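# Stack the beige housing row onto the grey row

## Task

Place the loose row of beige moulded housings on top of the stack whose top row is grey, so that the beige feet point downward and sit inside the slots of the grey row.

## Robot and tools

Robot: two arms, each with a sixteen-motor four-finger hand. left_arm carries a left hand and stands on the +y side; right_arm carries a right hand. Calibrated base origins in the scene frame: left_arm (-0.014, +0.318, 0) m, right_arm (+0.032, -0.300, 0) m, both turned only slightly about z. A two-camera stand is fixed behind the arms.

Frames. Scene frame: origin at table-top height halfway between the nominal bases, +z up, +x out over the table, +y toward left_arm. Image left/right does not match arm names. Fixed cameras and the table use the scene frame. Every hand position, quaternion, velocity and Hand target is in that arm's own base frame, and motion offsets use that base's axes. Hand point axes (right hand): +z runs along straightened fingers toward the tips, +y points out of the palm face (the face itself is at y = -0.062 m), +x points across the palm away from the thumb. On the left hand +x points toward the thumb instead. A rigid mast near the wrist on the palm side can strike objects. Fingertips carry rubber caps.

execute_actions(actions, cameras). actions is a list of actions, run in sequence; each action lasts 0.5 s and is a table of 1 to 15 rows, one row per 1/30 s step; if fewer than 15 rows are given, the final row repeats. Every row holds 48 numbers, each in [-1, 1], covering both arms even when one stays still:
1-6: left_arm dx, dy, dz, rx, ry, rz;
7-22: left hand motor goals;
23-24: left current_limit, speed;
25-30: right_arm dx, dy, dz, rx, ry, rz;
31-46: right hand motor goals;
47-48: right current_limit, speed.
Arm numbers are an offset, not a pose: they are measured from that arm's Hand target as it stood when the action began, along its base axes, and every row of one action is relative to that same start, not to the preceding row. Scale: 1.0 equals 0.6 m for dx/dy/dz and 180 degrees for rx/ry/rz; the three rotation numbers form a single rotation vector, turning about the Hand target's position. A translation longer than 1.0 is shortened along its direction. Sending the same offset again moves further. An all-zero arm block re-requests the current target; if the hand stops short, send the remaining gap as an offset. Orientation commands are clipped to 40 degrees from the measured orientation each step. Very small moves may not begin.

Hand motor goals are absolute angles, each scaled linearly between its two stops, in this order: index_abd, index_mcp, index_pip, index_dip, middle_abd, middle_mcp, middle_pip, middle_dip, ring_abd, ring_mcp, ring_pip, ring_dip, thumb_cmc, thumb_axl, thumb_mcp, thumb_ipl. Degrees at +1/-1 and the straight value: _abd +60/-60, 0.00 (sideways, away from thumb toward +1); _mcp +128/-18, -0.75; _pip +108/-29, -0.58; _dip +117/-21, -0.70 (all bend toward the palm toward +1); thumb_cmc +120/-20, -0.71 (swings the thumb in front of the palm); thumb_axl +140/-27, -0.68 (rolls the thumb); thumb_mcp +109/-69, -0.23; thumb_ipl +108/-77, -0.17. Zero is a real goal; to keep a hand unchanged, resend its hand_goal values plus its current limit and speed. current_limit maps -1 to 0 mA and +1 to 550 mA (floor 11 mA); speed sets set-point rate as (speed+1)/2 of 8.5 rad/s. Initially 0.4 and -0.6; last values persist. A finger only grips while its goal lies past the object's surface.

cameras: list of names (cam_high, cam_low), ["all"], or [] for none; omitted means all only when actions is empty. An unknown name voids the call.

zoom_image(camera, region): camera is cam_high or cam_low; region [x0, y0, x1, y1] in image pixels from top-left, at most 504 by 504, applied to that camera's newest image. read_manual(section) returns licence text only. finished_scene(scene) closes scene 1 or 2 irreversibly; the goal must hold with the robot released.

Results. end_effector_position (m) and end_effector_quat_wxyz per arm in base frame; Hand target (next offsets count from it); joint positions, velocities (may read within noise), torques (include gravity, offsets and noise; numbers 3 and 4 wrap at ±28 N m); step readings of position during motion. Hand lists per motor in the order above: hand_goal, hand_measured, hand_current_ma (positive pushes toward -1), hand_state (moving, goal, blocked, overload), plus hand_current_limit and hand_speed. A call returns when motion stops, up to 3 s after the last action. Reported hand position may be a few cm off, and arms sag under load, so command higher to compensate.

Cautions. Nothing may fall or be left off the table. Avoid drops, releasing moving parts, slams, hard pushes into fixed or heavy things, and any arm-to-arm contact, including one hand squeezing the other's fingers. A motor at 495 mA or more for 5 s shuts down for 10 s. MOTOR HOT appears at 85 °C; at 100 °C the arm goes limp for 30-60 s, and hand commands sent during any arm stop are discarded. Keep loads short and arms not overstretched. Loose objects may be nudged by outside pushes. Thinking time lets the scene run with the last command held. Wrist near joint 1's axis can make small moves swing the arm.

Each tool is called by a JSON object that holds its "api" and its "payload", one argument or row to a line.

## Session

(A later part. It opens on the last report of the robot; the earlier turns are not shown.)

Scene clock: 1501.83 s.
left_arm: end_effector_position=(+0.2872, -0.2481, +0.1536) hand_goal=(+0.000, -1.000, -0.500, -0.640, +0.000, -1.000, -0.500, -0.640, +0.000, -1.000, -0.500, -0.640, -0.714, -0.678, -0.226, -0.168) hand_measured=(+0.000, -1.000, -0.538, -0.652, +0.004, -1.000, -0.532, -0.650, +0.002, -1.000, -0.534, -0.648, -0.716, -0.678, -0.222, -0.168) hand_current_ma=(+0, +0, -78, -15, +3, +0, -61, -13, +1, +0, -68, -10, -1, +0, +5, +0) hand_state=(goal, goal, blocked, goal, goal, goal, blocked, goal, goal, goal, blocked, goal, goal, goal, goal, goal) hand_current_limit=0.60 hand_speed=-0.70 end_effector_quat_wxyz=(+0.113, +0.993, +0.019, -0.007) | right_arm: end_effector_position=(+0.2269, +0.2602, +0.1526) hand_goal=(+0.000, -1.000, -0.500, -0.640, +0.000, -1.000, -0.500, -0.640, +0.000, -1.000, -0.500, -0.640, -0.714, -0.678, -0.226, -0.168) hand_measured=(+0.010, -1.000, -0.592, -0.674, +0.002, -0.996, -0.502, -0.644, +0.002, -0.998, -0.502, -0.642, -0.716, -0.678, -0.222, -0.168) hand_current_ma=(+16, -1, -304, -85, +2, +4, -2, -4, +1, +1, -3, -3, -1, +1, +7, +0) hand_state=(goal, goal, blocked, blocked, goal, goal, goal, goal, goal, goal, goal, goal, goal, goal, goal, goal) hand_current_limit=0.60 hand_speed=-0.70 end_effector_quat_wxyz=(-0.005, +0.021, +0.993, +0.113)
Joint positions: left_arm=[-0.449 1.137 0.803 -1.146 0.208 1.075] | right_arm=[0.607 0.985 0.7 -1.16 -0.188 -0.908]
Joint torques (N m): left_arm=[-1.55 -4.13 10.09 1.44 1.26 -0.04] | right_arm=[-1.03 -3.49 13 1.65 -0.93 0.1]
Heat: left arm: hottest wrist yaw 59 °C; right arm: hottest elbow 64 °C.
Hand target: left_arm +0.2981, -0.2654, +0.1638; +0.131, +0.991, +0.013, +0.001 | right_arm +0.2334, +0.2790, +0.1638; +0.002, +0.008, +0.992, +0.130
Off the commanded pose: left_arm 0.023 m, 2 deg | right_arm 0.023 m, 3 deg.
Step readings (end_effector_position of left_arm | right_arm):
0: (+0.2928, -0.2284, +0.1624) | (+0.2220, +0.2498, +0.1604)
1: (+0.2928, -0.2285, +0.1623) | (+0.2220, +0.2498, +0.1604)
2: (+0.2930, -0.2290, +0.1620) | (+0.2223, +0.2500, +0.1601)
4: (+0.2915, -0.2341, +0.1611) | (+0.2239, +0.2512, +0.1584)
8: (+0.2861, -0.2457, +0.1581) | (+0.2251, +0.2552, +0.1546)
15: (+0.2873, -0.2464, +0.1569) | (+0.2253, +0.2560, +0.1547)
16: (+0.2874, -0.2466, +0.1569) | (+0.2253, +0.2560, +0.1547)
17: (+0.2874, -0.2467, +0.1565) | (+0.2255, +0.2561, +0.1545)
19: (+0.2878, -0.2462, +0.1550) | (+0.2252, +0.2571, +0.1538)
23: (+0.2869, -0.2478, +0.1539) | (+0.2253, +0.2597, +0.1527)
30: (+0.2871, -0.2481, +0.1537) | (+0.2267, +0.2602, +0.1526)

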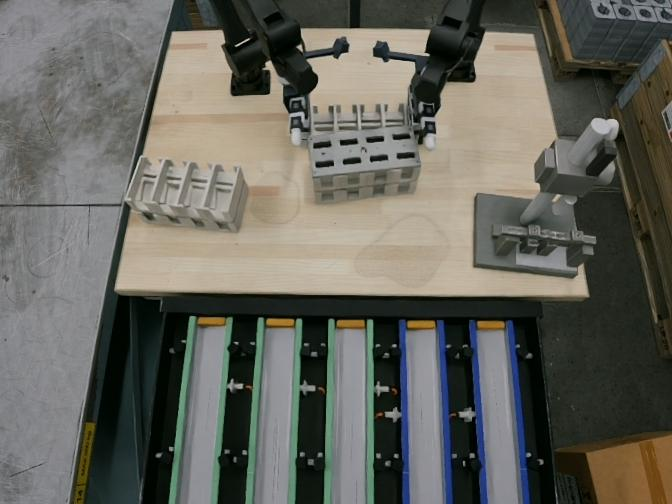

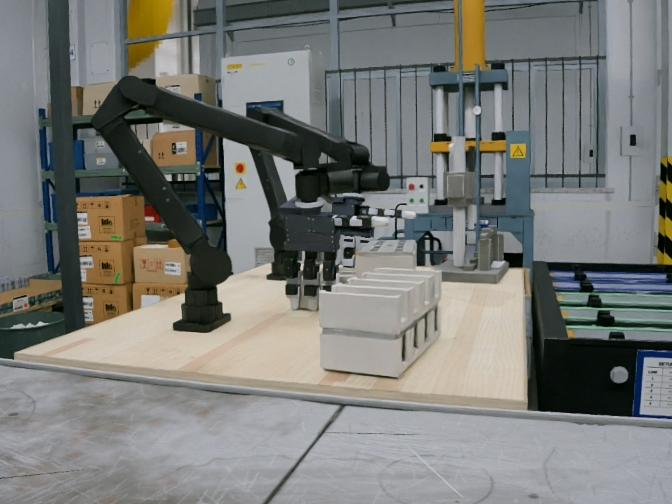

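{"api": "execute_actions", "payload": {
  "actions": [
    [[0.01,-0.015,0.02,0,0,0,0,-1,-0.45,-0.62,0,-1,-0.45,-0.62,0,-1,-0.45,-0.62,-0.714,-0.678,-0.226,-0.168,0.76,-0.7,0.01,0.02,0.02,0,0,-0.014,0,-1,-0.45,-0.62,0,-1,-0.45,-0.62,0,-1,-0.45,-0.62,-0.714,-0.678,-0.226,-0.168,0.76,-0.7]],
    [[0,-0.01,0,0,0,0,0,-1,-0.36,-0.6,0,-1,-0.36,-0.6,0,-1,-0.36,-0.6,-0.714,-0.678,-0.226,-0.168,0.76,-0.7,0,0.01,0,0,0,0,0,-1,-0.36,-0.6,0,-1,-0.36,-0.6,0,-1,-0.36,-0.6,-0.714,-0.678,-0.226,-0.168,0.76,-0.7]]
  ],
  "cameras": ["all"]
}}

{"api": "zoom_image", "payload": {
  "camera": "cam_high",
  "region": [260, 60, 460, 180]
}}

{"api": "zoom_image", "payload": {
  "camera": "cam_low",
  "region": [250, 220, 350, 320]
}}

Scene clock: 1513.23 s.
left_arm: end_effector_position=(+0.2901, -0.2481, +0.1507) hand_goal=(+0.000, -1.000, -0.360, -0.600, +0.000, -1.000, -0.360, -0.600, +0.000, -1.000, -0.360, -0.600, -0.714, -0.678, -0.226, -0.168) hand_measured=(+0.008, -1.000, -0.458, -0.644, +0.008, -1.000, -0.448, -0.646, +0.008, -1.000, -0.460, -0.642, -0.716, -0.678, -0.222, -0.168) hand_current_ma=(+7, +0, -291, -98, +9, +0, -256, -102, +7, +0, -301, -92, -1, +0, +5, +0) hand_state=(goal, goal, blocked, blocked, goal, goal, blocked, blocked, goal, goal, blocked, blocked, goal, goal, goal, goal) hand_current_limit=0.76 hand_speed=-0.70 end_effector_quat_wxyz=(+0.092, +0.995, +0.025, -0.007) | right_arm: end_effector_position=(+0.2293, +0.2624, +0.1486) hand_goal=(+0.000, -1.000, -0.360, -0.600, +0.000, -1.000, -0.360, -0.600, +0.000, -1.000, -0.360, -0.600, -0.714, -0.678, -0.226, -0.168) hand_measured=(+0.002, -1.000, -0.538, -0.658, -0.002, -1.000, -0.436, -0.632, -0.002, -1.000, -0.464, -0.636, -0.716, -0.678, -0.222, -0.168) hand_current_ma=(+2, -1, -484, -171, -1, +0, -237, -79, -1, +0, -357, -91, -1, +1, +7, +0) hand_state=(goal, goal, blocked, blocked, goal, goal, blocked, blocked, goal, goal, blocked, blocked, goal, goal, goal, goal) hand_current_limit=0.76 hand_speed=-0.70 end_effector_quat_wxyz=(-0.004, +0.040, +0.995, +0.088)
Joint positions: left_arm=[-0.467 1.152 0.821 -1.165 0.168 1.047] | right_arm=[0.647 1.005 0.718 -1.178 -0.14 -0.836]
Joint torques (N m): left_arm=[-2.49 -4.89 12.4 1.17 2.55 -0.11] | right_arm=[0.85 -3.72 15.28 1.85 -2.25 0.27]
Heat: left arm: hottest wrist yaw 60 °C; right arm: hottest elbow 66 °C.
Hand target: left_arm +0.3041, -0.2805, +0.1759; +0.131, +0.991, +0.012, +0.001 | right_arm +0.2393, +0.2970, +0.1757; +0.005, +0.029, +0.991, +0.130
Off the commanded pose: left_arm 0.043 m, 5 deg | right_arm 0.045 m, 5 deg.
Step readings (end_effector_position of left_arm | right_arm):
0: (+0.2872, -0.2481, +0.1536) | (+0.2269, +0.2602, +0.1526)
1: (+0.2872, -0.2480, +0.1536) | (+0.2270, +0.2602, +0.1526)
2: (+0.2878, -0.2479, +0.1537) | (+0.2273, +0.2603, +0.1525)
4: (+0.2884, -0.2479, +0.1536) | (+0.2274, +0.2612, +0.1520)
8: (+0.2891, -0.2494, +0.1528) | (+0.2281, +0.2629, +0.1508)
15: (+0.2899, -0.2494, +0.1527) | (+0.2291, +0.2630, +0.1504)
16: (+0.2898, -0.2493, +0.1526) | (+0.2293, +0.2629, +0.1504)
17: (+0.2900, -0.2489, +0.1522) | (+0.2294, +0.2626, +0.1501)
19: (+0.2898, -0.2477, +0.1511) | (+0.2291, +0.2619, +0.1492)
23: (+0.2900, -0.2479, +0.1508) | (+0.2291, +0.2624, +0.1488)
30: (+0.2901, -0.2481, +0.1507) | (+0.2292, +0.2624, +0.1486)

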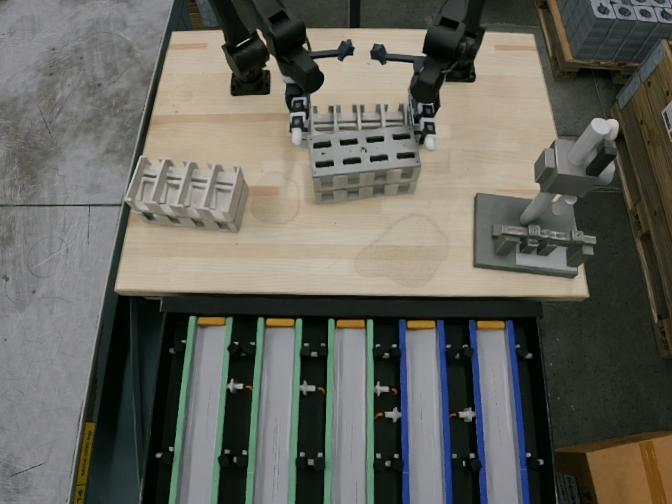

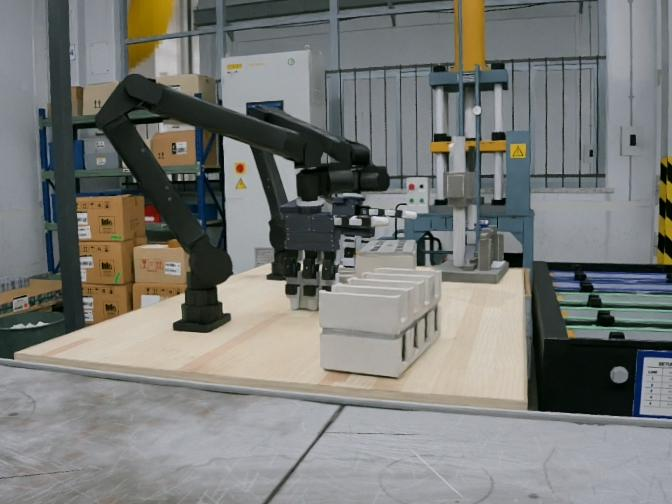

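Scaled by 2.520.

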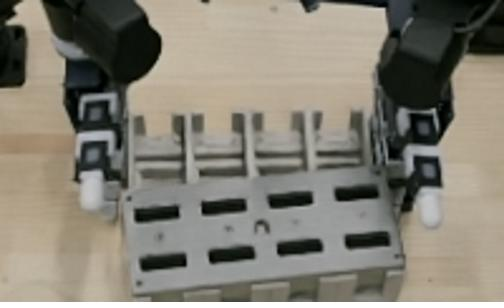

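Scaled by 5.040.

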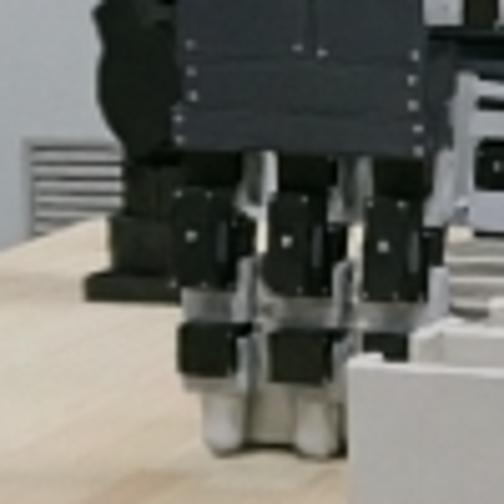

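{"api": "execute_actions", "payload": {
  "actions": [
    [[0.01,-0.015,0.01,-0.01,0,0,0,-1,-0.28,-0.56,0,-1,-0.28,-0.56,0,-1,-0.28,-0.56,-0.714,-0.678,-0.226,-0.168,0.76,-0.7,0.01,0.015,0.01,0.01,0,-0.005,0,-1,-0.28,-0.56,0,-1,-0.28,-0.56,0,-1,-0.28,-0.56,-0.714,-0.678,-0.226,-0.168,0.76,-0.7]],
    [[0.02,0,0.04,0,-0.01,0,0,-1,-0.28,-0.56,0,-1,-0.28,-0.56,0,-1,-0.28,-0.56,-0.714,-0.678,-0.226,-0.168,0.76,-0.7,0.02,0,0.04,0,-0.01,0,0,-1,-0.28,-0.56,0,-1,-0.28,-0.56,0,-1,-0.28,-0.56,-0.714,-0.678,-0.226,-0.168,0.76,-0.7]]
  ],
  "cameras": ["all"]
}}

{"api": "zoom_image", "payload": {
  "camera": "cam_high",
  "region": [260, 60, 460, 180]
}}

{"api": "zoom_image", "payload": {
  "camera": "cam_low",
  "region": [250, 220, 350, 320]
}}

Scene clock: 1521.83 s.
left_arm: end_effector_position=(+0.2934, -0.2471, +0.1502) hand_goal=(+0.000, -1.000, -0.280, -0.560, +0.000, -1.000, -0.280, -0.560, +0.000, -1.000, -0.280, -0.560, -0.714, -0.678, -0.226, -0.168) hand_measured=(-0.004, -1.000, -0.388, -0.620, +0.010, -1.000, -0.394, -0.636, +0.010, -1.000, -0.412, -0.630, -0.716, -0.678, -0.222, -0.168) hand_current_ma=(-2, +0, -336, -147, +11, +0, -363, -206, +9, +0, -446, -184, -1, +0, +5, +0) hand_state=(goal, goal, blocked, blocked, goal, goal, blocked, blocked, goal, goal, blocked, blocked, goal, goal, goal, goal) hand_current_limit=0.76 hand_speed=-0.70 end_effector_quat_wxyz=(+0.080, +0.996, +0.029, -0.019) | right_arm: end_effector_position=(+0.2303, +0.2607, +0.1478) hand_goal=(+0.000, -1.000, -0.280, -0.560, +0.000, -1.000, -0.280, -0.560, +0.000, -1.000, -0.280, -0.560, -0.714, -0.678, -0.226, -0.168) hand_measured=(-0.022, -1.000, -0.498, -0.618, -0.002, -1.000, -0.380, -0.630, -0.002, -1.000, -0.420, -0.620, -0.716, -0.678, -0.222, -0.168) hand_current_ma=(-40, -1, -484, -169, -2, -1, -343, -218, -2, -1, -484, -178, -1, +1, +7, +0) hand_state=(blocked, goal, blocked, blocked, goal, goal, blocked, blocked, goal, goal, blocked, blocked, goal, goal, goal, goal) hand_current_limit=0.76 hand_speed=-0.70 end_effector_quat_wxyz=(-0.014, +0.046, +0.996, +0.075)
Joint positions: left_arm=[-0.465 1.177 0.848 -1.199 0.16 1.045] | right_arm=[0.647 1.023 0.737 -1.21 -0.132 -0.828]
Joint torques (N m): left_arm=[-1.96 -6.89 15.62 1.32 3.44 0.04] | right_arm=[-0.38 -5.83 19.34 1.88 -2.77 0.16]
Heat: left arm: hottest wrist yaw 65 °C; right arm: hottest elbow 65 °C.
Hand target: left_arm +0.3223, -0.2894, +0.2058; +0.147, +0.989, +0.010, +0.017 | right_arm +0.2573, +0.3059, +0.2056; +0.021, +0.035, +0.988, +0.146
Off the commanded pose: left_arm 0.076 m, 9 deg | right_arm 0.078 m, 9 deg.
Step readings (end_effector_position of left_arm | right_arm):
0: (+0.2901, -0.2481, +0.1507) | (+0.2293, +0.2624, +0.1486)
1: (+0.2902, -0.2480, +0.1505) | (+0.2293, +0.2624, +0.1486)
2: (+0.2902, -0.2475, +0.1502) | (+0.2293, +0.2619, +0.1483)
4: (+0.2904, -0.2467, +0.1497) | (+0.2296, +0.2617, +0.1483)
8: (+0.2910, -0.2470, +0.1497) | (+0.2301, +0.2618, +0.1483)
15: (+0.2912, -0.2471, +0.1497) | (+0.2303, +0.2618, +0.1483)
16: (+0.2913, -0.2471, +0.1499) | (+0.2303, +0.2618, +0.1483)
17: (+0.2914, -0.2471, +0.1503) | (+0.2304, +0.2619, +0.1488)
19: (+0.2920, -0.2471, +0.1506) | (+0.2305, +0.2619, +0.1488)
23: (+0.2931, -0.2471, +0.1503) | (+0.2310, +0.2615, +0.1482)
30: (+0.2933, -0.2471, +0.1501) | (+0.2304, +0.2609, +0.1479)

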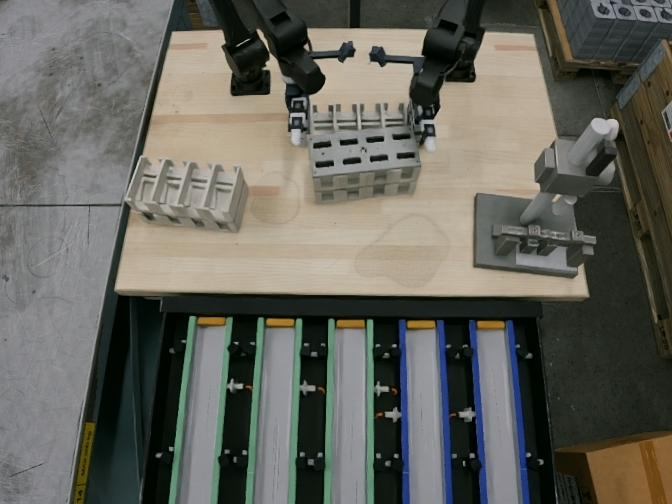

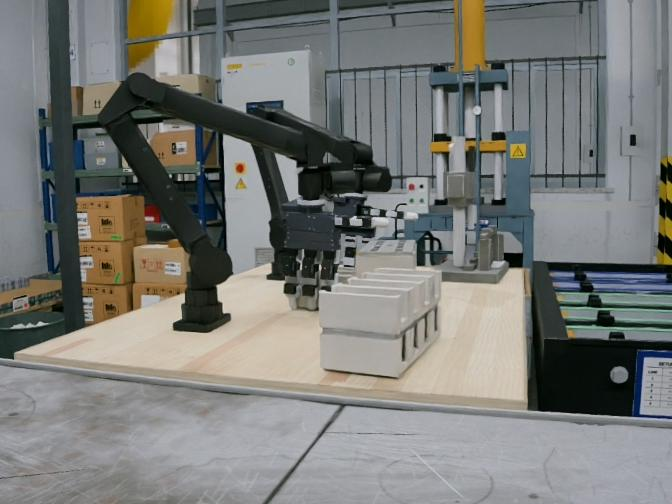

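Scaled by 2.520.

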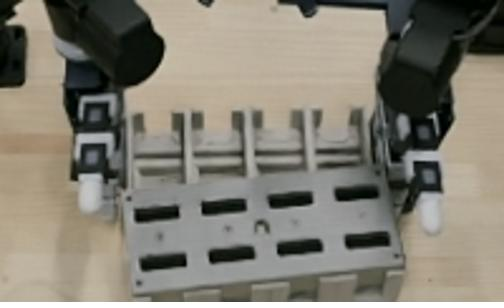

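Scaled by 5.040.

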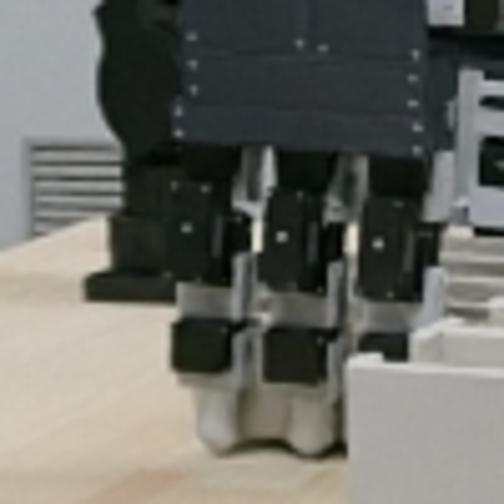

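{"api": "execute_actions", "payload": {
  "actions": [
    [[0.02,0,0.04,0,-0.01,0,0,-1,-0.25,-0.54,0,-1,-0.25,-0.54,0,-1,-0.25,-0.54,-0.714,-0.678,-0.226,-0.168,0.76,-0.7,0.02,0,0.04,0,-0.01,0,0,-1,-0.25,-0.54,0,-1,-0.25,-0.54,0,-1,-0.25,-0.54,-0.714,-0.678,-0.226,-0.168,0.76,-0.7]],
    [[0.02,0,0.04,0,-0.01,0,0,-1,-0.25,-0.54,0,-1,-0.25,-0.54,0,-1,-0.25,-0.54,-0.714,-0.678,-0.226,-0.168,0.76,-0.7,0.02,0,0.04,0,-0.01,0,0,-1,-0.25,-0.54,0,-1,-0.25,-0.54,0,-1,-0.25,-0.54,-0.714,-0.678,-0.226,-0.168,0.76,-0.7]]
  ],
  "cameras": ["all"]
}}

{"api": "zoom_image", "payload": {
  "camera": "cam_high",
  "region": [260, 60, 460, 180]
}}

{"api": "zoom_image", "payload": {
  "camera": "cam_low",
  "region": [250, 220, 350, 320]
}}

Scene clock: 1530.90 s.
left_arm: end_effector_position=(+0.3078, -0.2465, +0.1790) hand_goal=(+0.000, -1.000, -0.250, -0.540, +0.000, -1.000, -0.250, -0.540, +0.000, -1.000, -0.250, -0.540, -0.714, -0.678, -0.226, -0.168) hand_measured=(+0.006, -1.000, -0.338, -0.588, +0.008, -1.000, -0.348, -0.604, +0.010, -1.000, -0.366, -0.604, -0.716, -0.678, -0.222, -0.168) hand_current_ma=(+6, +0, -251, -112, +6, +0, -295, -167, +11, +0, -368, -160, -1, +0, +5, +0) hand_state=(goal, goal, blocked, blocked, goal, goal, blocked, blocked, goal, goal, blocked, blocked, goal, goal, goal, goal) hand_current_limit=0.76 hand_speed=-0.70 end_effector_quat_wxyz=(+0.076, +0.997, +0.026, -0.014) | right_arm: end_effector_position=(+0.2362, +0.2549, +0.1695) hand_goal=(+0.000, -1.000, -0.250, -0.540, +0.000, -1.000, -0.250, -0.540, +0.000, -1.000, -0.250, -0.540, -0.714, -0.678, -0.226, -0.168) hand_measured=(-0.004, -1.000, -0.338, -0.562, +0.002, -1.000, -0.342, -0.608, +0.006, -1.002, -0.370, -0.598, -0.716, -0.678, -0.222, -0.168) hand_current_ma=(-6, +0, -289, -46, +2, -1, -302, -208, +6, -1, -431, -169, -1, +1, +7, +0) hand_state=(goal, goal, blocked, blocked, goal, goal, blocked, blocked, goal, goal, blocked, blocked, goal, goal, goal, goal) hand_current_limit=0.76 hand_speed=-0.70 end_effector_quat_wxyz=(-0.016, +0.040, +0.997, +0.056)
Joint positions: left_arm=[-0.448 1.186 0.935 -1.275 0.149 1.067] | right_arm=[0.627 1.029 0.81 -1.307 -0.109 -0.862]
Joint torques (N m): left_arm=[-1.2 -8.41 18.11 1.47 2.92 0.15] | right_arm=[-2.55 -6.59 23.2 2.61 -2.46 0]
Heat: left arm: hottest wrist yaw 72 °C; right arm: hottest elbow 69 °C.
Hand target: left_arm +0.3462, -0.2893, +0.2537; +0.147, +0.988, +0.006, +0.048 | right_arm +0.2813, +0.3059, +0.2537; +0.052, +0.030, +0.987, +0.147
Off the commanded pose: left_arm 0.094 m, 11 deg | right_arm 0.109 m, 13 deg.
Step readings (end_effector_position of left_arm | right_arm):
0: (+0.2934, -0.2471, +0.1502) | (+0.2303, +0.2606, +0.1478)
1: (+0.2935, -0.2471, +0.1503) | (+0.2304, +0.2607, +0.1479)
2: (+0.2934, -0.2467, +0.1506) | (+0.2303, +0.2600, +0.1481)
4: (+0.2938, -0.2463, +0.1517) | (+0.2283, +0.2591, +0.1476)
8: (+0.2944, -0.2469, +0.1559) | (+0.2259, +0.2571, +0.1470)
15: (+0.2945, -0.2472, +0.1586) | (+0.2262, +0.2567, +0.1495)
16: (+0.2945, -0.2472, +0.1588) | (+0.2262, +0.2568, +0.1498)
17: (+0.2948, -0.2473, +0.1598) | (+0.2265, +0.2565, +0.1505)
19: (+0.2965, -0.2475, +0.1640) | (+0.2280, +0.2560, +0.1541)
23: (+0.3036, -0.2481, +0.1755) | (+0.2331, +0.2542, +0.1631)
30: (+0.3077, -0.2464, +0.1791) | (+0.2364, +0.2549, +0.1693)

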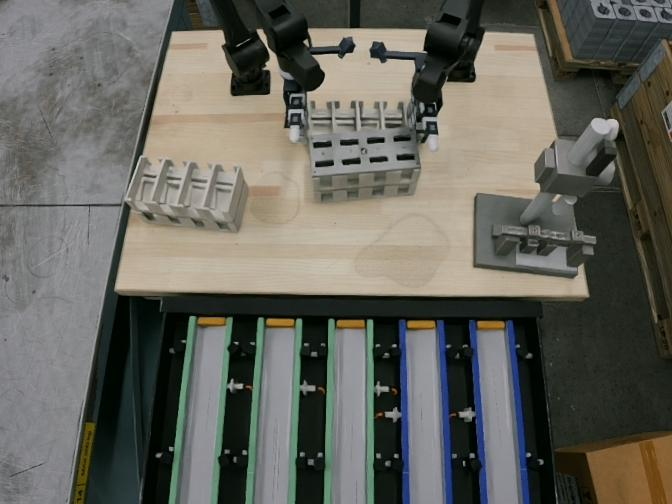

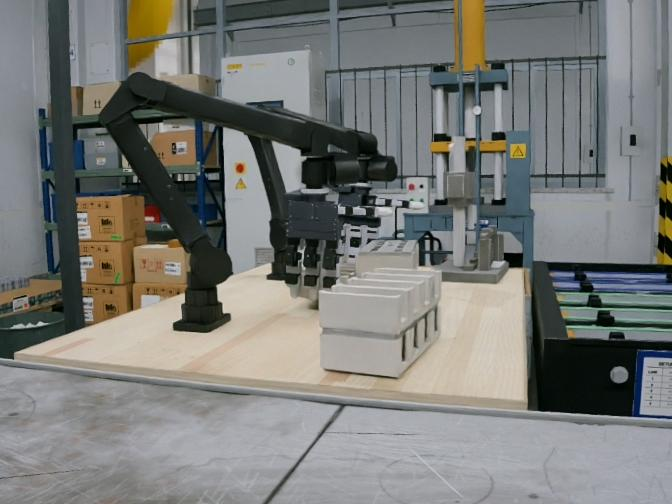

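Scaled by 2.520.

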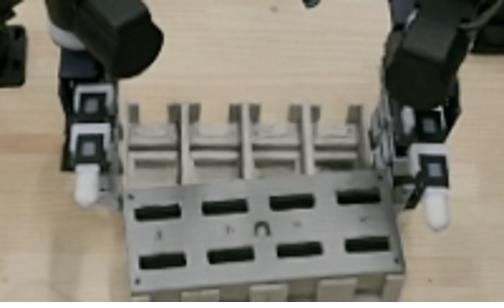

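Scaled by 5.040.

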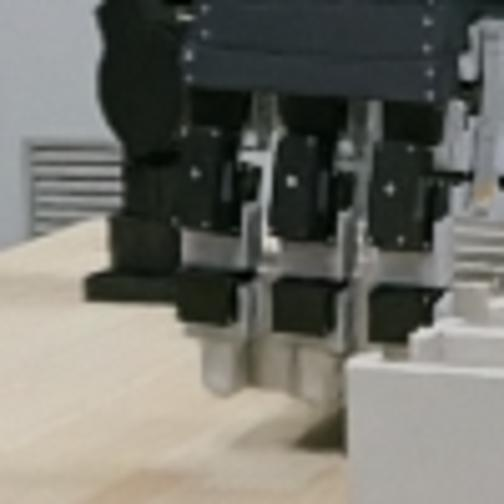

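{"api": "execute_actions", "payload": {
  "actions": [
    [[0,0,0.06,0,-0.01,0,0,-1,-0.25,-0.54,0,-1,-0.25,-0.54,0,-1,-0.25,-0.54,-0.714,-0.678,-0.226,-0.168,0.78,-0.7,0,0,0.065,0,-0.01,0,0,-1,-0.25,-0.54,0,-1,-0.25,-0.54,0,-1,-0.25,-0.54,-0.714,-0.678,-0.226,-0.168,0.78,-0.7]],
    [[0,0,0.06,0,-0.01,0,0,-1,-0.25,-0.54,0,-1,-0.25,-0.54,0,-1,-0.25,-0.54,-0.714,-0.678,-0.226,-0.168,0.78,-0.7,0,0,0.065,0,-0.01,0,0,-1,-0.25,-0.54,0,-1,-0.25,-0.54,0,-1,-0.25,-0.54,-0.714,-0.678,-0.226,-0.168,0.78,-0.7]]
  ],
  "cameras": ["all"]
}}

{"api": "zoom_image", "payload": {
  "camera": "cam_high",
  "region": [260, 60, 460, 180]
}}

{"api": "zoom_image", "payload": {
  "camera": "cam_low",
  "region": [250, 180, 400, 320]
}}

Scene clock: 1543.67 s.
left_arm: end_effector_position=(+0.3208, -0.2427, +0.2421) hand_goal=(+0.000, -1.000, -0.250, -0.540, +0.000, -1.000, -0.250, -0.540, +0.000, -1.000, -0.250, -0.540, -0.714, -0.678, -0.226, -0.168) hand_measured=(+0.022, -1.000, -0.328, -0.584, +0.000, -1.000, -0.254, -0.544, -0.012, -1.002, -0.418, -0.614, -0.716, -0.678, -0.222, -0.168) hand_current_ma=(+32, +0, -215, -97, +0, +0, -2, -3, -12, -1, -489, -201, -1, +0, +5, +0) hand_state=(blocked, goal, blocked, blocked, goal, goal, goal, goal, goal, goal, blocked, blocked, goal, goal, goal, goal) hand_current_limit=0.78 hand_speed=-0.70 end_effector_quat_wxyz=(+0.064, +0.998, +0.018, +0.018) | right_arm: end_effector_position=(+0.2571, +0.2661, +0.2648) hand_goal=(+0.000, -1.000, -0.250, -0.540, +0.000, -1.000, -0.250, -0.540, +0.000, -1.000, -0.250, -0.540, -0.714, -0.678, -0.226, -0.168) hand_measured=(+0.004, -1.000, -0.254, -0.542, -0.002, -1.000, -0.252, -0.544, +0.006, -1.002, -0.396, -0.604, -0.716, -0.678, -0.222, -0.168) hand_current_ma=(+5, +0, -4, -3, -1, +0, -3, -4, +7, -2, -488, -189, -1, +1, +7, +0) hand_state=(goal, goal, goal, goal, goal, goal, goal, goal, goal, goal, blocked, blocked, goal, goal, goal, goal) hand_current_limit=0.78 hand_speed=-0.70 end_effector_quat_wxyz=(+0.035, +0.026, +0.996, +0.077)
Joint positions: left_arm=[-0.443 1.158 1.083 -1.407 0.098 1.087] | right_arm=[0.627 1.003 1.024 -1.441 -0.08 -0.885]
Joint torques (N m): left_arm=[-2.37 -9.35 18.39 1.73 3.79 -0.01] | right_arm=[-0.38 -5.95 21.03 2.66 -2.13 0.37]
Heat: left arm: hottest wrist yaw 75 °C; right arm: hottest elbow 80 °C.
Hand target: left_arm +0.3462, -0.2894, +0.3259; +0.147, +0.986, +0.001, +0.079 | right_arm +0.2813, +0.3059, +0.3316; +0.083, +0.026, +0.985, +0.148
Off the commanded pose: left_arm 0.099 m, 12 deg | right_arm 0.082 m, 10 deg.
Step readings (end_effector_position of left_arm | right_arm):
0: (+0.3079, -0.2466, +0.1792) | (+0.2363, +0.2550, +0.1696)
1: (+0.3079, -0.2466, +0.1793) | (+0.2363, +0.2550, +0.1698)
2: (+0.3080, -0.2465, +0.1802) | (+0.2362, +0.2549, +0.1708)
4: (+0.3085, -0.2463, +0.1848) | (+0.2377, +0.2557, +0.1776)
8: (+0.3115, -0.2461, +0.1957) | (+0.2411, +0.2561, +0.1947)
15: (+0.3129, -0.2457, +0.1997) | (+0.2424, +0.2568, +0.2054)
16: (+0.3129, -0.2456, +0.2000) | (+0.2425, +0.2567, +0.2056)
17: (+0.3131, -0.2455, +0.2012) | (+0.2424, +0.2567, +0.2068)
19: (+0.3140, -0.2455, +0.2071) | (+0.2437, +0.2569, +0.2139)
23: (+0.3160, -0.2439, +0.2232) | (+0.2487, +0.2589, +0.2367)
30: (+0.3207, -0.2428, +0.2419) | (+0.2571, +0.2660, +0.2652)

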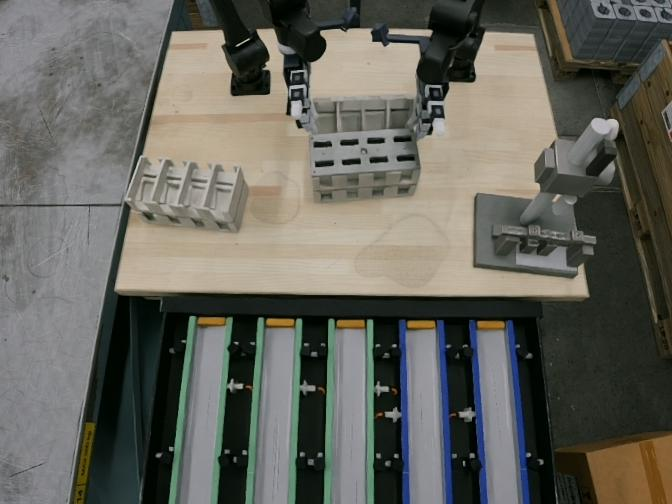

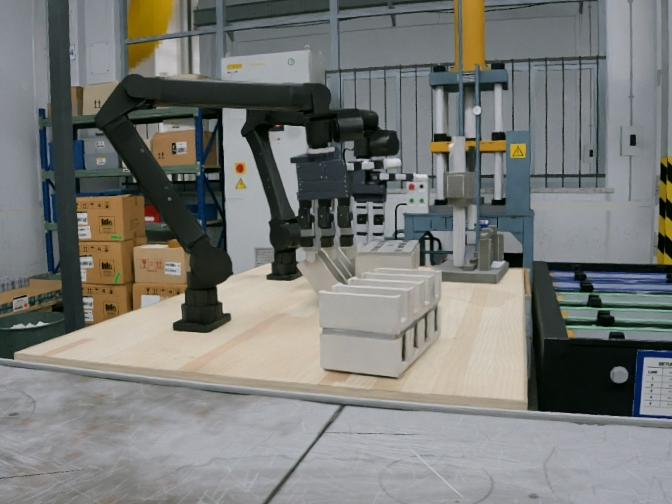

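Scaled by 2.520.

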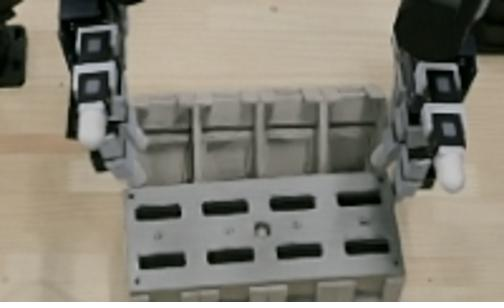

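Scaled by 3.360.

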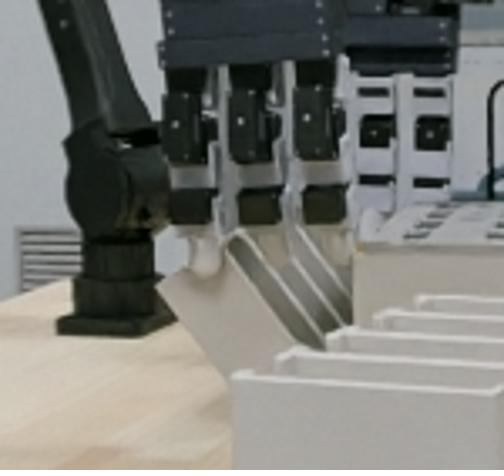

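{"api": "execute_actions", "payload": {
  "actions": [
    [[-0.015,0,-0.05,0,0.005,0,0,-1,-0.25,-0.54,0,-1,-0.25,-0.54,0,-1,-0.25,-0.54,-0.714,-0.678,-0.226,-0.168,0.77,-0.7,-0.015,0,-0.07,0,0.005,0,0,-1,-0.25,-0.54,0,-1,-0.25,-0.54,0,-1,-0.25,-0.54,-0.714,-0.678,-0.226,-0.168,0.77,-0.7]],
    [[-0.015,0,-0.06,0,0.005,0,0,-1,-0.25,-0.54,0,-1,-0.25,-0.54,0,-1,-0.25,-0.54,-0.714,-0.678,-0.226,-0.168,0.77,-0.7,-0.015,0,-0.07,0,0.005,0,0,-1,-0.25,-0.54,0,-1,-0.25,-0.54,0,-1,-0.25,-0.54,-0.714,-0.678,-0.226,-0.168,0.77,-0.7]]
  ],
  "cameras": ["all"]
}}

{"api": "zoom_image", "payload": {
  "camera": "cam_high",
  "region": [260, 60, 460, 180]
}}

{"api": "zoom_image", "payload": {
  "camera": "cam_low",
  "region": [250, 180, 400, 320]
}}

Scene clock: 1554.33 s.
left_arm: end_effector_position=(+0.3169, -0.2410, +0.2367) hand_goal=(+0.000, -1.000, -0.250, -0.540, +0.000, -1.000, -0.250, -0.540, +0.000, -1.000, -0.250, -0.540, -0.714, -0.678, -0.226, -0.168) hand_measured=(+0.010, -1.002, -0.328, -0.584, +0.000, -1.000, -0.252, -0.544, +0.056, -1.002, -0.484, -0.614, -0.716, -0.678, -0.222, -0.168) hand_current_ma=(+9, -1, -216, -97, +0, +0, -2, -3, +110, -1, -487, -202, -1, +0, +5, +0) hand_state=(goal, goal, blocked, blocked, goal, goal, goal, goal, blocked, goal, blocked, blocked, goal, goal, goal, goal) hand_current_limit=0.77 hand_speed=-0.70 end_effector_quat_wxyz=(+0.073, +0.997, +0.021, +0.033) | right_arm: end_effector_position=(+0.2533, +0.2755, +0.2566) hand_goal=(+0.000, -1.000, -0.250, -0.540, +0.000, -1.000, -0.250, -0.540, +0.000, -1.000, -0.250, -0.540, -0.714, -0.678, -0.226, -0.168) hand_measured=(-0.014, -1.000, -0.254, -0.544, -0.002, -1.000, -0.252, -0.544, +0.044, -1.002, -0.546, -0.604, -0.716, -0.678, -0.222, -0.168) hand_current_ma=(-22, +0, -5, -5, -1, +0, -3, -4, +101, -2, -487, -190, -1, +1, +8, +0) hand_state=(goal, goal, goal, goal, goal, goal, goal, goal, blocked, goal, blocked, blocked, goal, goal, goal, goal) hand_current_limit=0.77 hand_speed=-0.70 end_effector_quat_wxyz=(+0.068, +0.020, +0.991, +0.112)
Joint positions: left_arm=[-0.443 1.125 1.036 -1.358 0.101 1.078] | right_arm=[0.653 0.952 0.941 -1.313 -0.09 -0.867]
Joint torques (N m): left_arm=[-3.84 -7.24 9.32 5.19 3.94 -0.22] | right_arm=[0.5 -2.55 8.84 5.12 -1.89 0.7]
Heat: left arm: hottest wrist yaw 84 °C; right arm: hottest elbow 85 °C. Fold the right arm in close to its base, or ease its load, before you think long.
Hand target: left_arm +0.3281, -0.2895, +0.2597; +0.147, +0.987, +0.003, +0.063 | right_arm +0.2633, +0.3059, +0.2477; +0.067, +0.028, +0.986, +0.147
Off the commanded pose: left_arm 0.055 m, 10 deg | right_arm 0.033 m, 4 deg.
MOTOR HOT: joint 3 (elbow) of the right arm reports 85 °C; the controller stops that arm at 100 °C. To cool a motor, set the load down, stop pushing, or move to a pose that needs little force.
Step readings (end_effector_position of left_arm | right_arm):
0: (+0.3208, -0.2427, +0.2421) | (+0.2571, +0.2661, +0.2648)
1: (+0.3208, -0.2427, +0.2421) | (+0.2571, +0.2661, +0.2648)
2: (+0.3208, -0.2428, +0.2421) | (+0.2572, +0.2663, +0.2649)
4: (+0.3208, -0.2428, +0.2421) | (+0.2578, +0.2674, +0.2656)
8: (+0.3208, -0.2428, +0.2421) | (+0.2582, +0.2721, +0.2676)
15: (+0.3212, -0.2430, +0.2422) | (+0.2607, +0.2758, +0.2676)
16: (+0.3213, -0.2431, +0.2423) | (+0.2606, +0.2757, +0.2670)
17: (+0.3213, -0.2431, +0.2413) | (+0.2602, +0.2760, +0.2654)
19: (+0.3211, -0.2427, +0.2381) | (+0.2584, +0.2768, +0.2597)
23: (+0.3184, -0.2417, +0.2368) | (+0.2539, +0.2759, +0.2573)
30: (+0.3171, -0.2410, +0.2367) | (+0.2534, +0.2756, +0.2566)

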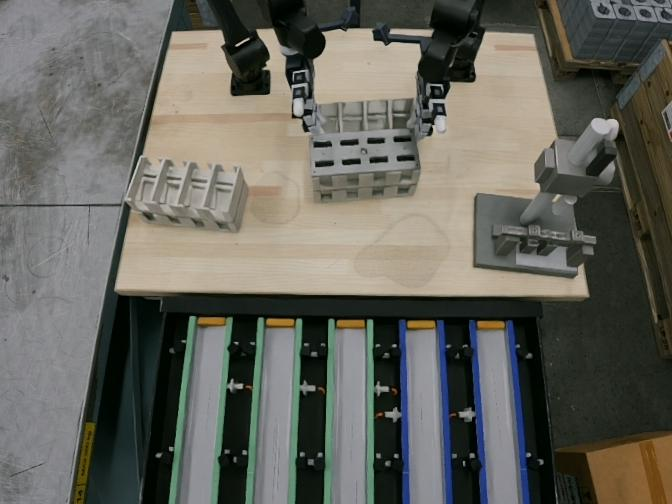

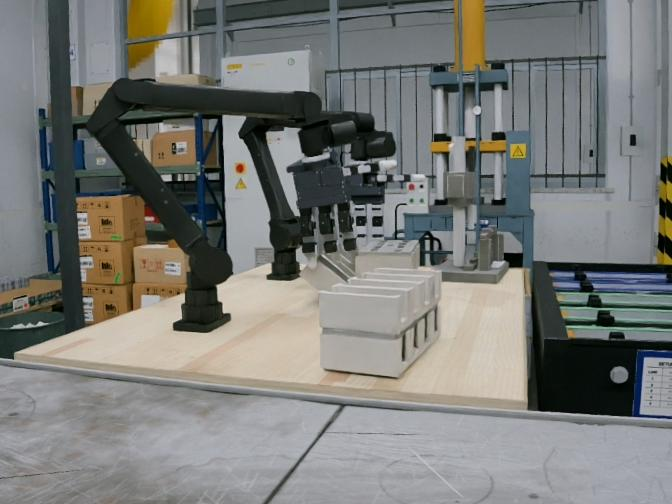

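Scaled by 2.520.

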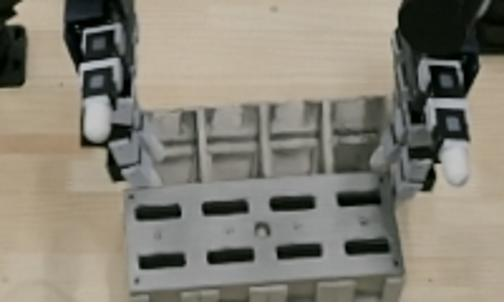

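Scaled by 3.360.

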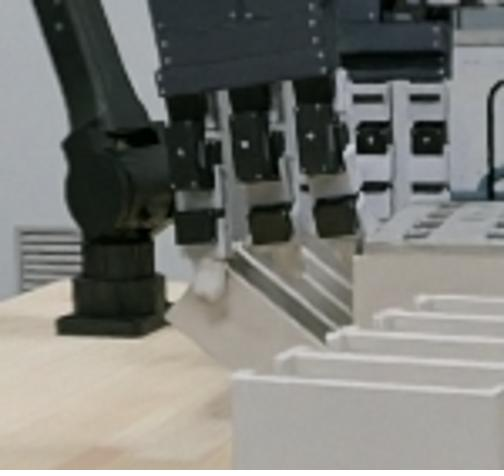

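{"api": "execute_actions", "payload": {
  "actions": [
    [[-0.02,0,-0.06,0,0,0,0,-1,-0.65,-0.7,0,-1,-0.65,-0.7,0,-1,-0.25,-0.54,-0.714,-0.678,-0.226,-0.168,0.76,-0.7,-0.02,0,-0.05,0,0,0,0,-1,-0.65,-0.7,0,-1,-0.65,-0.7,0,-1,-0.25,-0.54,-0.714,-0.678,-0.226,-0.168,0.76,-0.7]],
    [[-0.03,0,-0.06,0,0,0,0,-1,-0.65,-0.7,0,-1,-0.65,-0.7,0,-1,-0.25,-0.54,-0.714,-0.678,-0.226,-0.168,0.76,-0.7,-0.03,0,-0.06,0,0,0,0,-1,-0.65,-0.7,0,-1,-0.65,-0.7,0,-1,-0.25,-0.54,-0.714,-0.678,-0.226,-0.168,0.76,-0.7]]
  ],
  "cameras": ["all"]
}}

{"api": "zoom_image", "payload": {
  "camera": "cam_low",
  "region": [250, 180, 400, 320]
}}

Scene clock: 1560.43 s.
left_arm: end_effector_position=(+0.3107, -0.2539, +0.2150) hand_goal=(+0.000, -1.000, -0.650, -0.700, +0.000, -1.000, -0.650, -0.700, +0.000, -1.000, -0.250, -0.540, -0.714, -0.678, -0.226, -0.168) hand_measured=(+0.016, -1.002, -0.668, -0.700, +0.004, -1.000, -0.652, -0.700, +0.004, -1.000, -0.254, -0.544, -0.716, -0.678, -0.222, -0.168) hand_current_ma=(+20, -1, -26, +0, +2, +0, -1, +0, +3, +0, -3, -2, -1, +0, +6, +0) hand_state=(goal, goal, goal, goal, goal, goal, goal, goal, goal, goal, goal, goal, goal, goal, goal, goal) hand_current_limit=0.76 hand_speed=-0.70 end_effector_quat_wxyz=(+0.126, +0.986, +0.055, +0.090) | right_arm: end_effector_position=(+0.2427, +0.3005, +0.2625) hand_goal=(+0.000, -1.000, -0.650, -0.700, +0.000, -1.000, -0.650, -0.700, +0.000, -1.000, -0.250, -0.540, -0.714, -0.678, -0.226, -0.168) hand_measured=(+0.002, -1.000, -0.726, -0.702, -0.002, -1.000, -0.646, -0.696, +0.004, -0.998, -0.254, -0.542, -0.716, -0.678, -0.222, -0.168) hand_current_ma=(+3, -1, -243, -3, -1, +1, +4, +4, +5, +2, -6, -3, -1, +1, +8, +0) hand_state=(goal, goal, blocked, goal, goal, goal, goal, goal, goal, goal, goal, goal, goal, goal, goal, goal) hand_current_limit=0.76 hand_speed=-0.70 end_effector_quat_wxyz=(+0.131, +0.031, +0.971, +0.197)
Joint positions: left_arm=[-0.493 1.028 0.859 -1.115 0.119 0.948] | right_arm=[0.746 0.844 0.806 -1.064 -0.093 -0.738]
Joint torques (N m): left_arm=[-3.66 -0.56 5.78 3.54 2.59 0.47] | right_arm=[-1.03 2.14 3.12 1.66 -0.66 0.08]
Heat: left arm: hottest wrist yaw 87 °C; right arm: hottest elbow 81 °C. Fold the left arm in close to its base, or ease its load, before you think long.
Hand target: left_arm +0.2981, -0.2894, +0.1877; +0.147, +0.987, +0.003, +0.063 | right_arm +0.2334, +0.3060, +0.1818; +0.067, +0.028, +0.986, +0.147
Off the commanded pose: left_arm 0.047 m, 7 deg | right_arm 0.081 m, 9 deg.
MOTOR HOT: joint 5 (wrist yaw) of the left arm reports 87 °C; the controller stops that arm at 100 °C. To cool a motor, set the load down, stop pushing, or move to a pose that needs little force.
MOTOR HOT: cleared for the motors of the right arm.
Step readings (end_effector_position of left_arm | right_arm):
0: (+0.3169, -0.2410, +0.2367) | (+0.2534, +0.2755, +0.2566)
1: (+0.3168, -0.2410, +0.2364) | (+0.2534, +0.2755, +0.2565)
2: (+0.3163, -0.2414, +0.2351) | (+0.2528, +0.2759, +0.2558)
4: (+0.3139, -0.2448, +0.2307) | (+0.2490, +0.2780, +0.2555)
8: (+0.3063, -0.2529, +0.2173) | (+0.2428, +0.2838, +0.2560)
15: (+0.3137, -0.2555, +0.2188) | (+0.2492, +0.2998, +0.2635)
16: (+0.3140, -0.2556, +0.2184) | (+0.2495, +0.2999, +0.2635)
17: (+0.3141, -0.2553, +0.2166) | (+0.2495, +0.3004, +0.2626)
19: (+0.3131, -0.2549, +0.2159) | (+0.2472, +0.3010, +0.2624)
23: (+0.3107, -0.2543, +0.2148) | (+0.2423, +0.3002, +0.2617)
30: (+0.3106, -0.2539, +0.2151) | (+0.2424, +0.3004, +0.2622)

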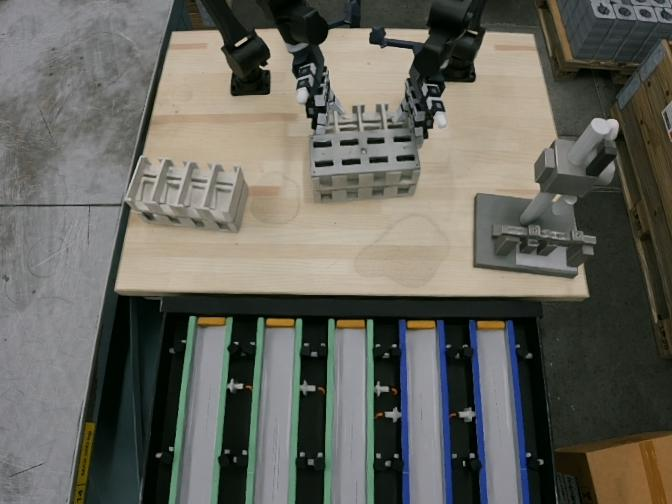

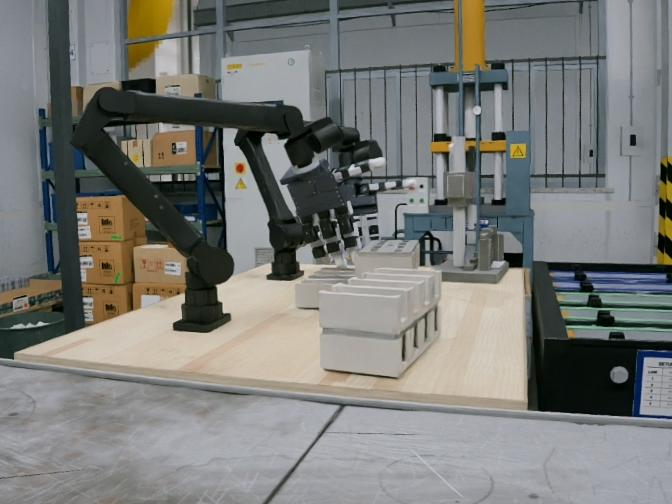

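Scaled by 3.360.

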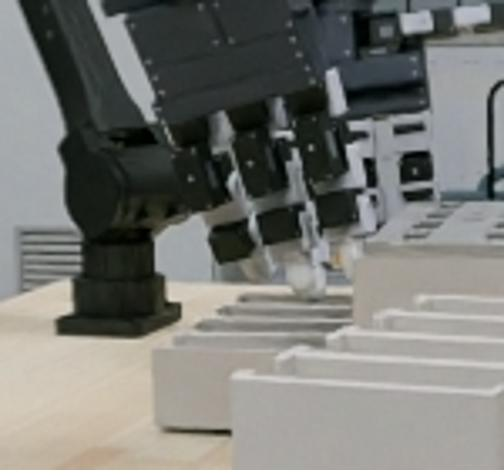

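{"api": "execute_actions", "payload": {
  "actions": [
    [[0.02,0.05,0.16,0,0,0,0,-1,-0.65,-0.7,0,-1,-0.65,-0.7,0,-1,-0.65,-0.7,-0.714,-0.678,-0.226,-0.168,0.4,-0.6,0,-0.02,0.17,0,0,0,0,-1,-0.65,-0.7,0,-1,-0.65,-0.7,0,-1,-0.65,-0.7,-0.714,-0.678,-0.226,-0.168,0.4,-0.6]],
    [[-0.05,0.08,0.03,0.02,0.01,0,0,-1,-0.65,-0.7,0,-1,-0.65,-0.7,0,-1,-0.65,-0.7,-0.714,-0.678,-0.226,-0.168,0.4,-0.6,-0.05,-0.1,0.0,-0.01,0.01,0,0,-1,-0.65,-0.7,0,-1,-0.65,-0.7,0,-1,-0.65,-0.7,-0.714,-0.678,-0.226,-0.168,0.4,-0.6]]
  ],
  "cameras": ["all"]
}}

{"api": "zoom_image", "payload": {
  "camera": "cam_high",
  "region": [260, 60, 460, 180]
}}

Scene clock: 1567.00 s.
left_arm: end_effector_position=(+0.2709, -0.2096, +0.2741) hand_goal=(+0.000, -1.000, -0.650, -0.700, +0.000, -1.000, -0.650, -0.700, +0.000, -1.000, -0.650, -0.700, -0.714, -0.678, -0.226, -0.168) hand_measured=(+0.000, -0.998, -0.652, -0.702, +0.002, -0.998, -0.652, -0.700, +0.002, -0.998, -0.646, -0.698, -0.716, -0.678, -0.222, -0.168) hand_current_ma=(+0, +1, -1, -1, +1, +1, -1, +0, +2, +1, +3, +2, -1, +0, +6, +0) hand_state=(goal, goal, goal, goal, goal, goal, goal, goal, goal, goal, goal, goal, goal, goal, goal, goal) hand_current_limit=0.40 hand_speed=-0.60 end_effector_quat_wxyz=(+0.106, +0.994, +0.007, +0.025) | right_arm: end_effector_position=(+0.1998, +0.2348, +0.2776) hand_goal=(+0.000, -1.000, -0.650, -0.700, +0.000, -1.000, -0.650, -0.700, +0.000, -1.000, -0.650, -0.700, -0.714, -0.678, -0.226, -0.168) hand_measured=(-0.002, -0.996, -0.652, -0.700, -0.002, -0.998, -0.648, -0.696, +0.002, -0.998, -0.646, -0.698, -0.716, -0.678, -0.222, -0.168) hand_current_ma=(-2, +4, -2, +1, -1, +2, +3, +4, +2, +3, +5, +3, -1, +1, +8, +0) hand_state=(goal, goal, goal, goal, goal, goal, goal, goal, goal, goal, goal, goal, goal, goal, goal, goal) hand_current_limit=0.40 hand_speed=-0.60 end_effector_quat_wxyz=(+0.051, +0.029, +0.990, +0.130)
Joint positions: left_arm=[-0.36 0.972 1.014 -1.488 0.18 1.185] | right_arm=[0.622 0.76 0.895 -1.466 -0.144 -0.873]
Joint torques (N m): left_arm=[0.85 -5.01 12.92 -0.16 0.39 0.13] | right_arm=[-2.96 -2.02 12.26 0.36 -0.24 -0.1]
Heat: left arm: hottest wrist yaw 81 °C; right arm: hottest elbow 76 °C.
Hand target: left_arm +0.2801, -0.2113, +0.3018; +0.116, +0.992, +0.004, +0.048 | right_arm +0.2034, +0.2340, +0.2837; +0.052, +0.029, +0.990, +0.131
Off the commanded pose: left_arm 0.029 m, 3 deg | right_arm 0.007 m, 0 deg.
MOTOR HOT: cleared for the motors of the left arm.
Step readings (end_effector_position of left_arm | right_arm):
0: (+0.3108, -0.2539, +0.2150) | (+0.2428, +0.3004, +0.2625)
1: (+0.3108, -0.2538, +0.2152) | (+0.2427, +0.3003, +0.2625)
2: (+0.3103, -0.2535, +0.2168) | (+0.2419, +0.2999, +0.2639)
4: (+0.3067, -0.2530, +0.2221) | (+0.2366, +0.2974, +0.2630)
8: (+0.2995, -0.2529, +0.2363) | (+0.2246, +0.2895, +0.2462)
15: (+0.2999, -0.2531, +0.2582) | (+0.2221, +0.2876, +0.2509)
16: (+0.2992, -0.2527, +0.2584) | (+0.2221, +0.2878, +0.2525)
17: (+0.2974, -0.2508, +0.2582) | (+0.2213, +0.2862, +0.2532)
19: (+0.2901, -0.2415, +0.2565) | (+0.2163, +0.2756, +0.2554)
23: (+0.2795, -0.2192, +0.2605) | (+0.2088, +0.2499, +0.2711)
30: (+0.2728, -0.2107, +0.2744) | (+0.2014, +0.2354, +0.2783)

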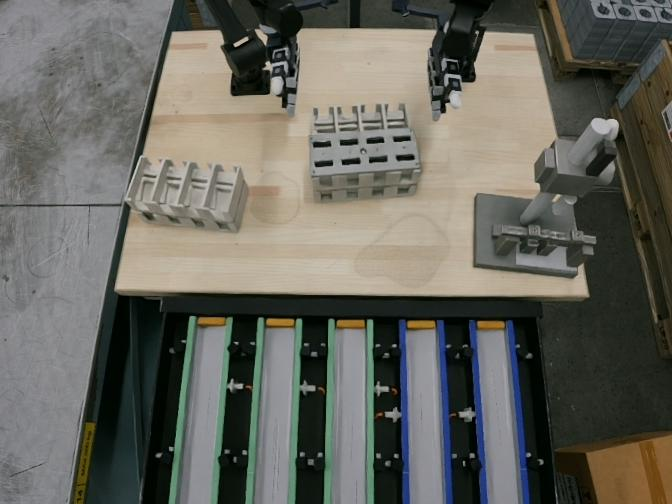

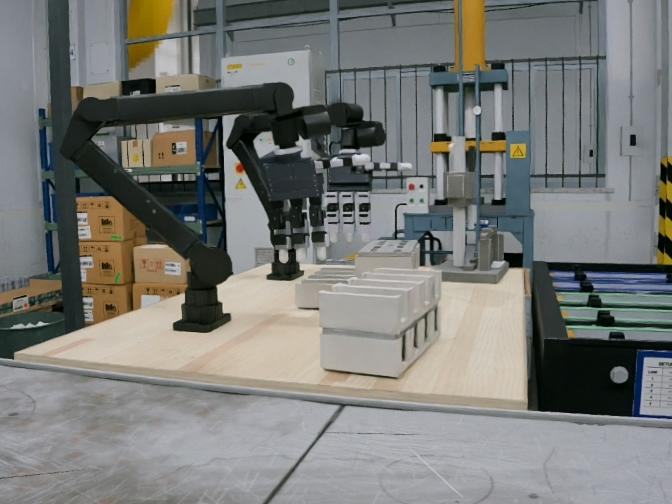

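Scaled by 2.520.

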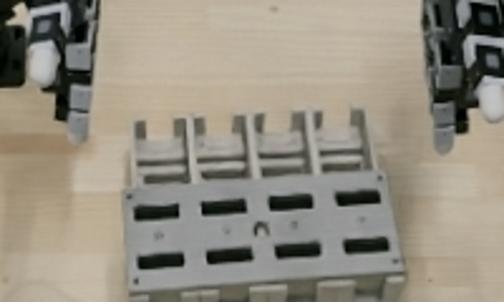

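{"api": "execute_actions", "payload": {
  "actions": [
    [[-0.03,0.02,-0.08,0.01,0.01,0,0,-1,-0.65,-0.7,0,-1,-0.65,-0.7,0,-1,-0.65,-0.7,-0.714,-0.678,-0.226,-0.168,0.35,-0.6,-0.03,-0.02,-0.06,-0.01,0,0,0,-1,-0.65,-0.7,0,-1,-0.65,-0.7,0,-1,-0.65,-0.7,-0.714,-0.678,-0.226,-0.168,0.35,-0.6]]
  ],
  "cameras": []
}}

Scene clock: 1584.00 s.
left_arm: end_effector_position=(+0.2599, -0.2007, +0.2488) hand_goal=(+0.000, -1.000, -0.650, -0.700, +0.000, -1.000, -0.650, -0.700, +0.000, -1.000, -0.650, -0.700, -0.714, -0.678, -0.226, -0.168) hand_measured=(+0.000, -0.998, -0.652, -0.702, +0.002, -0.998, -0.652, -0.700, +0.002, -0.998, -0.646, -0.698, -0.716, -0.678, -0.222, -0.168) hand_current_ma=(+0, +1, -1, -1, +1, +1, -1, +0, +2, +1, +3, +2, -1, +0, +6, +0) hand_state=(goal, goal, goal, goal, goal, goal, goal, goal, goal, goal, goal, goal, goal, goal, goal, goal) hand_current_limit=0.35 hand_speed=-0.60 end_effector_quat_wxyz=(+0.097, +0.995, +0.007, +0.018) | right_arm: end_effector_position=(+0.1855, +0.2199, +0.2457) hand_goal=(+0.000, -1.000, -0.650, -0.700, +0.000, -1.000, -0.650, -0.700, +0.000, -1.000, -0.650, -0.700, -0.714, -0.678, -0.226, -0.168) hand_measured=(-0.002, -0.996, -0.652, -0.700, -0.002, -0.998, -0.648, -0.696, +0.002, -0.998, -0.646, -0.698, -0.716, -0.678, -0.222, -0.168) hand_current_ma=(-2, +4, -2, +1, -1, +2, +3, +4, +2, +3, +5, +3, -1, +1, +8, +0) hand_state=(goal, goal, goal, goal, goal, goal, goal, goal, goal, goal, goal, goal, goal, goal, goal, goal) hand_current_limit=0.35 hand_speed=-0.60 end_effector_quat_wxyz=(+0.045, +0.031, +0.992, +0.111)
Joint positions: left_arm=[-0.35 0.946 0.941 -1.463 0.168 1.199] | right_arm=[0.622 0.709 0.806 -1.459 -0.121 -0.873]
Joint torques (N m): left_arm=[-0.44 -5.54 8.12 0.85 0.29 0.2] | right_arm=[-2.02 -2.73 10.41 1.06 0.04 0.02]
Heat: left arm: hottest elbow 72 °C; right arm: hottest elbow 72 °C.
Hand target: left_arm +0.2622, -0.1993, +0.2538; +0.101, +0.994, +0.005, +0.033 | right_arm +0.1853, +0.2220, +0.2477; +0.053, +0.028, +0.991, +0.116
Off the commanded pose: left_arm 0.006 m, 2 deg | right_arm 0.003 m, 1 deg.
Step readings (end_effector_position of left_arm | right_arm):
0: (+0.2709, -0.2096, +0.2741) | (+0.1998, +0.2348, +0.2776)
1: (+0.2709, -0.2096, +0.2741) | (+0.1998, +0.2348, +0.2776)
2: (+0.2710, -0.2094, +0.2740) | (+0.1996, +0.2344, +0.2767)
4: (+0.2706, -0.2081, +0.2715) | (+0.1978, +0.2312, +0.2701)
8: (+0.2628, -0.2026, +0.2563) | (+0.1882, +0.2223, +0.2500)
15: (+0.2597, -0.2007, +0.2483) | (+0.1854, +0.2199, +0.2457)
No camera images: "cameras" was empty.


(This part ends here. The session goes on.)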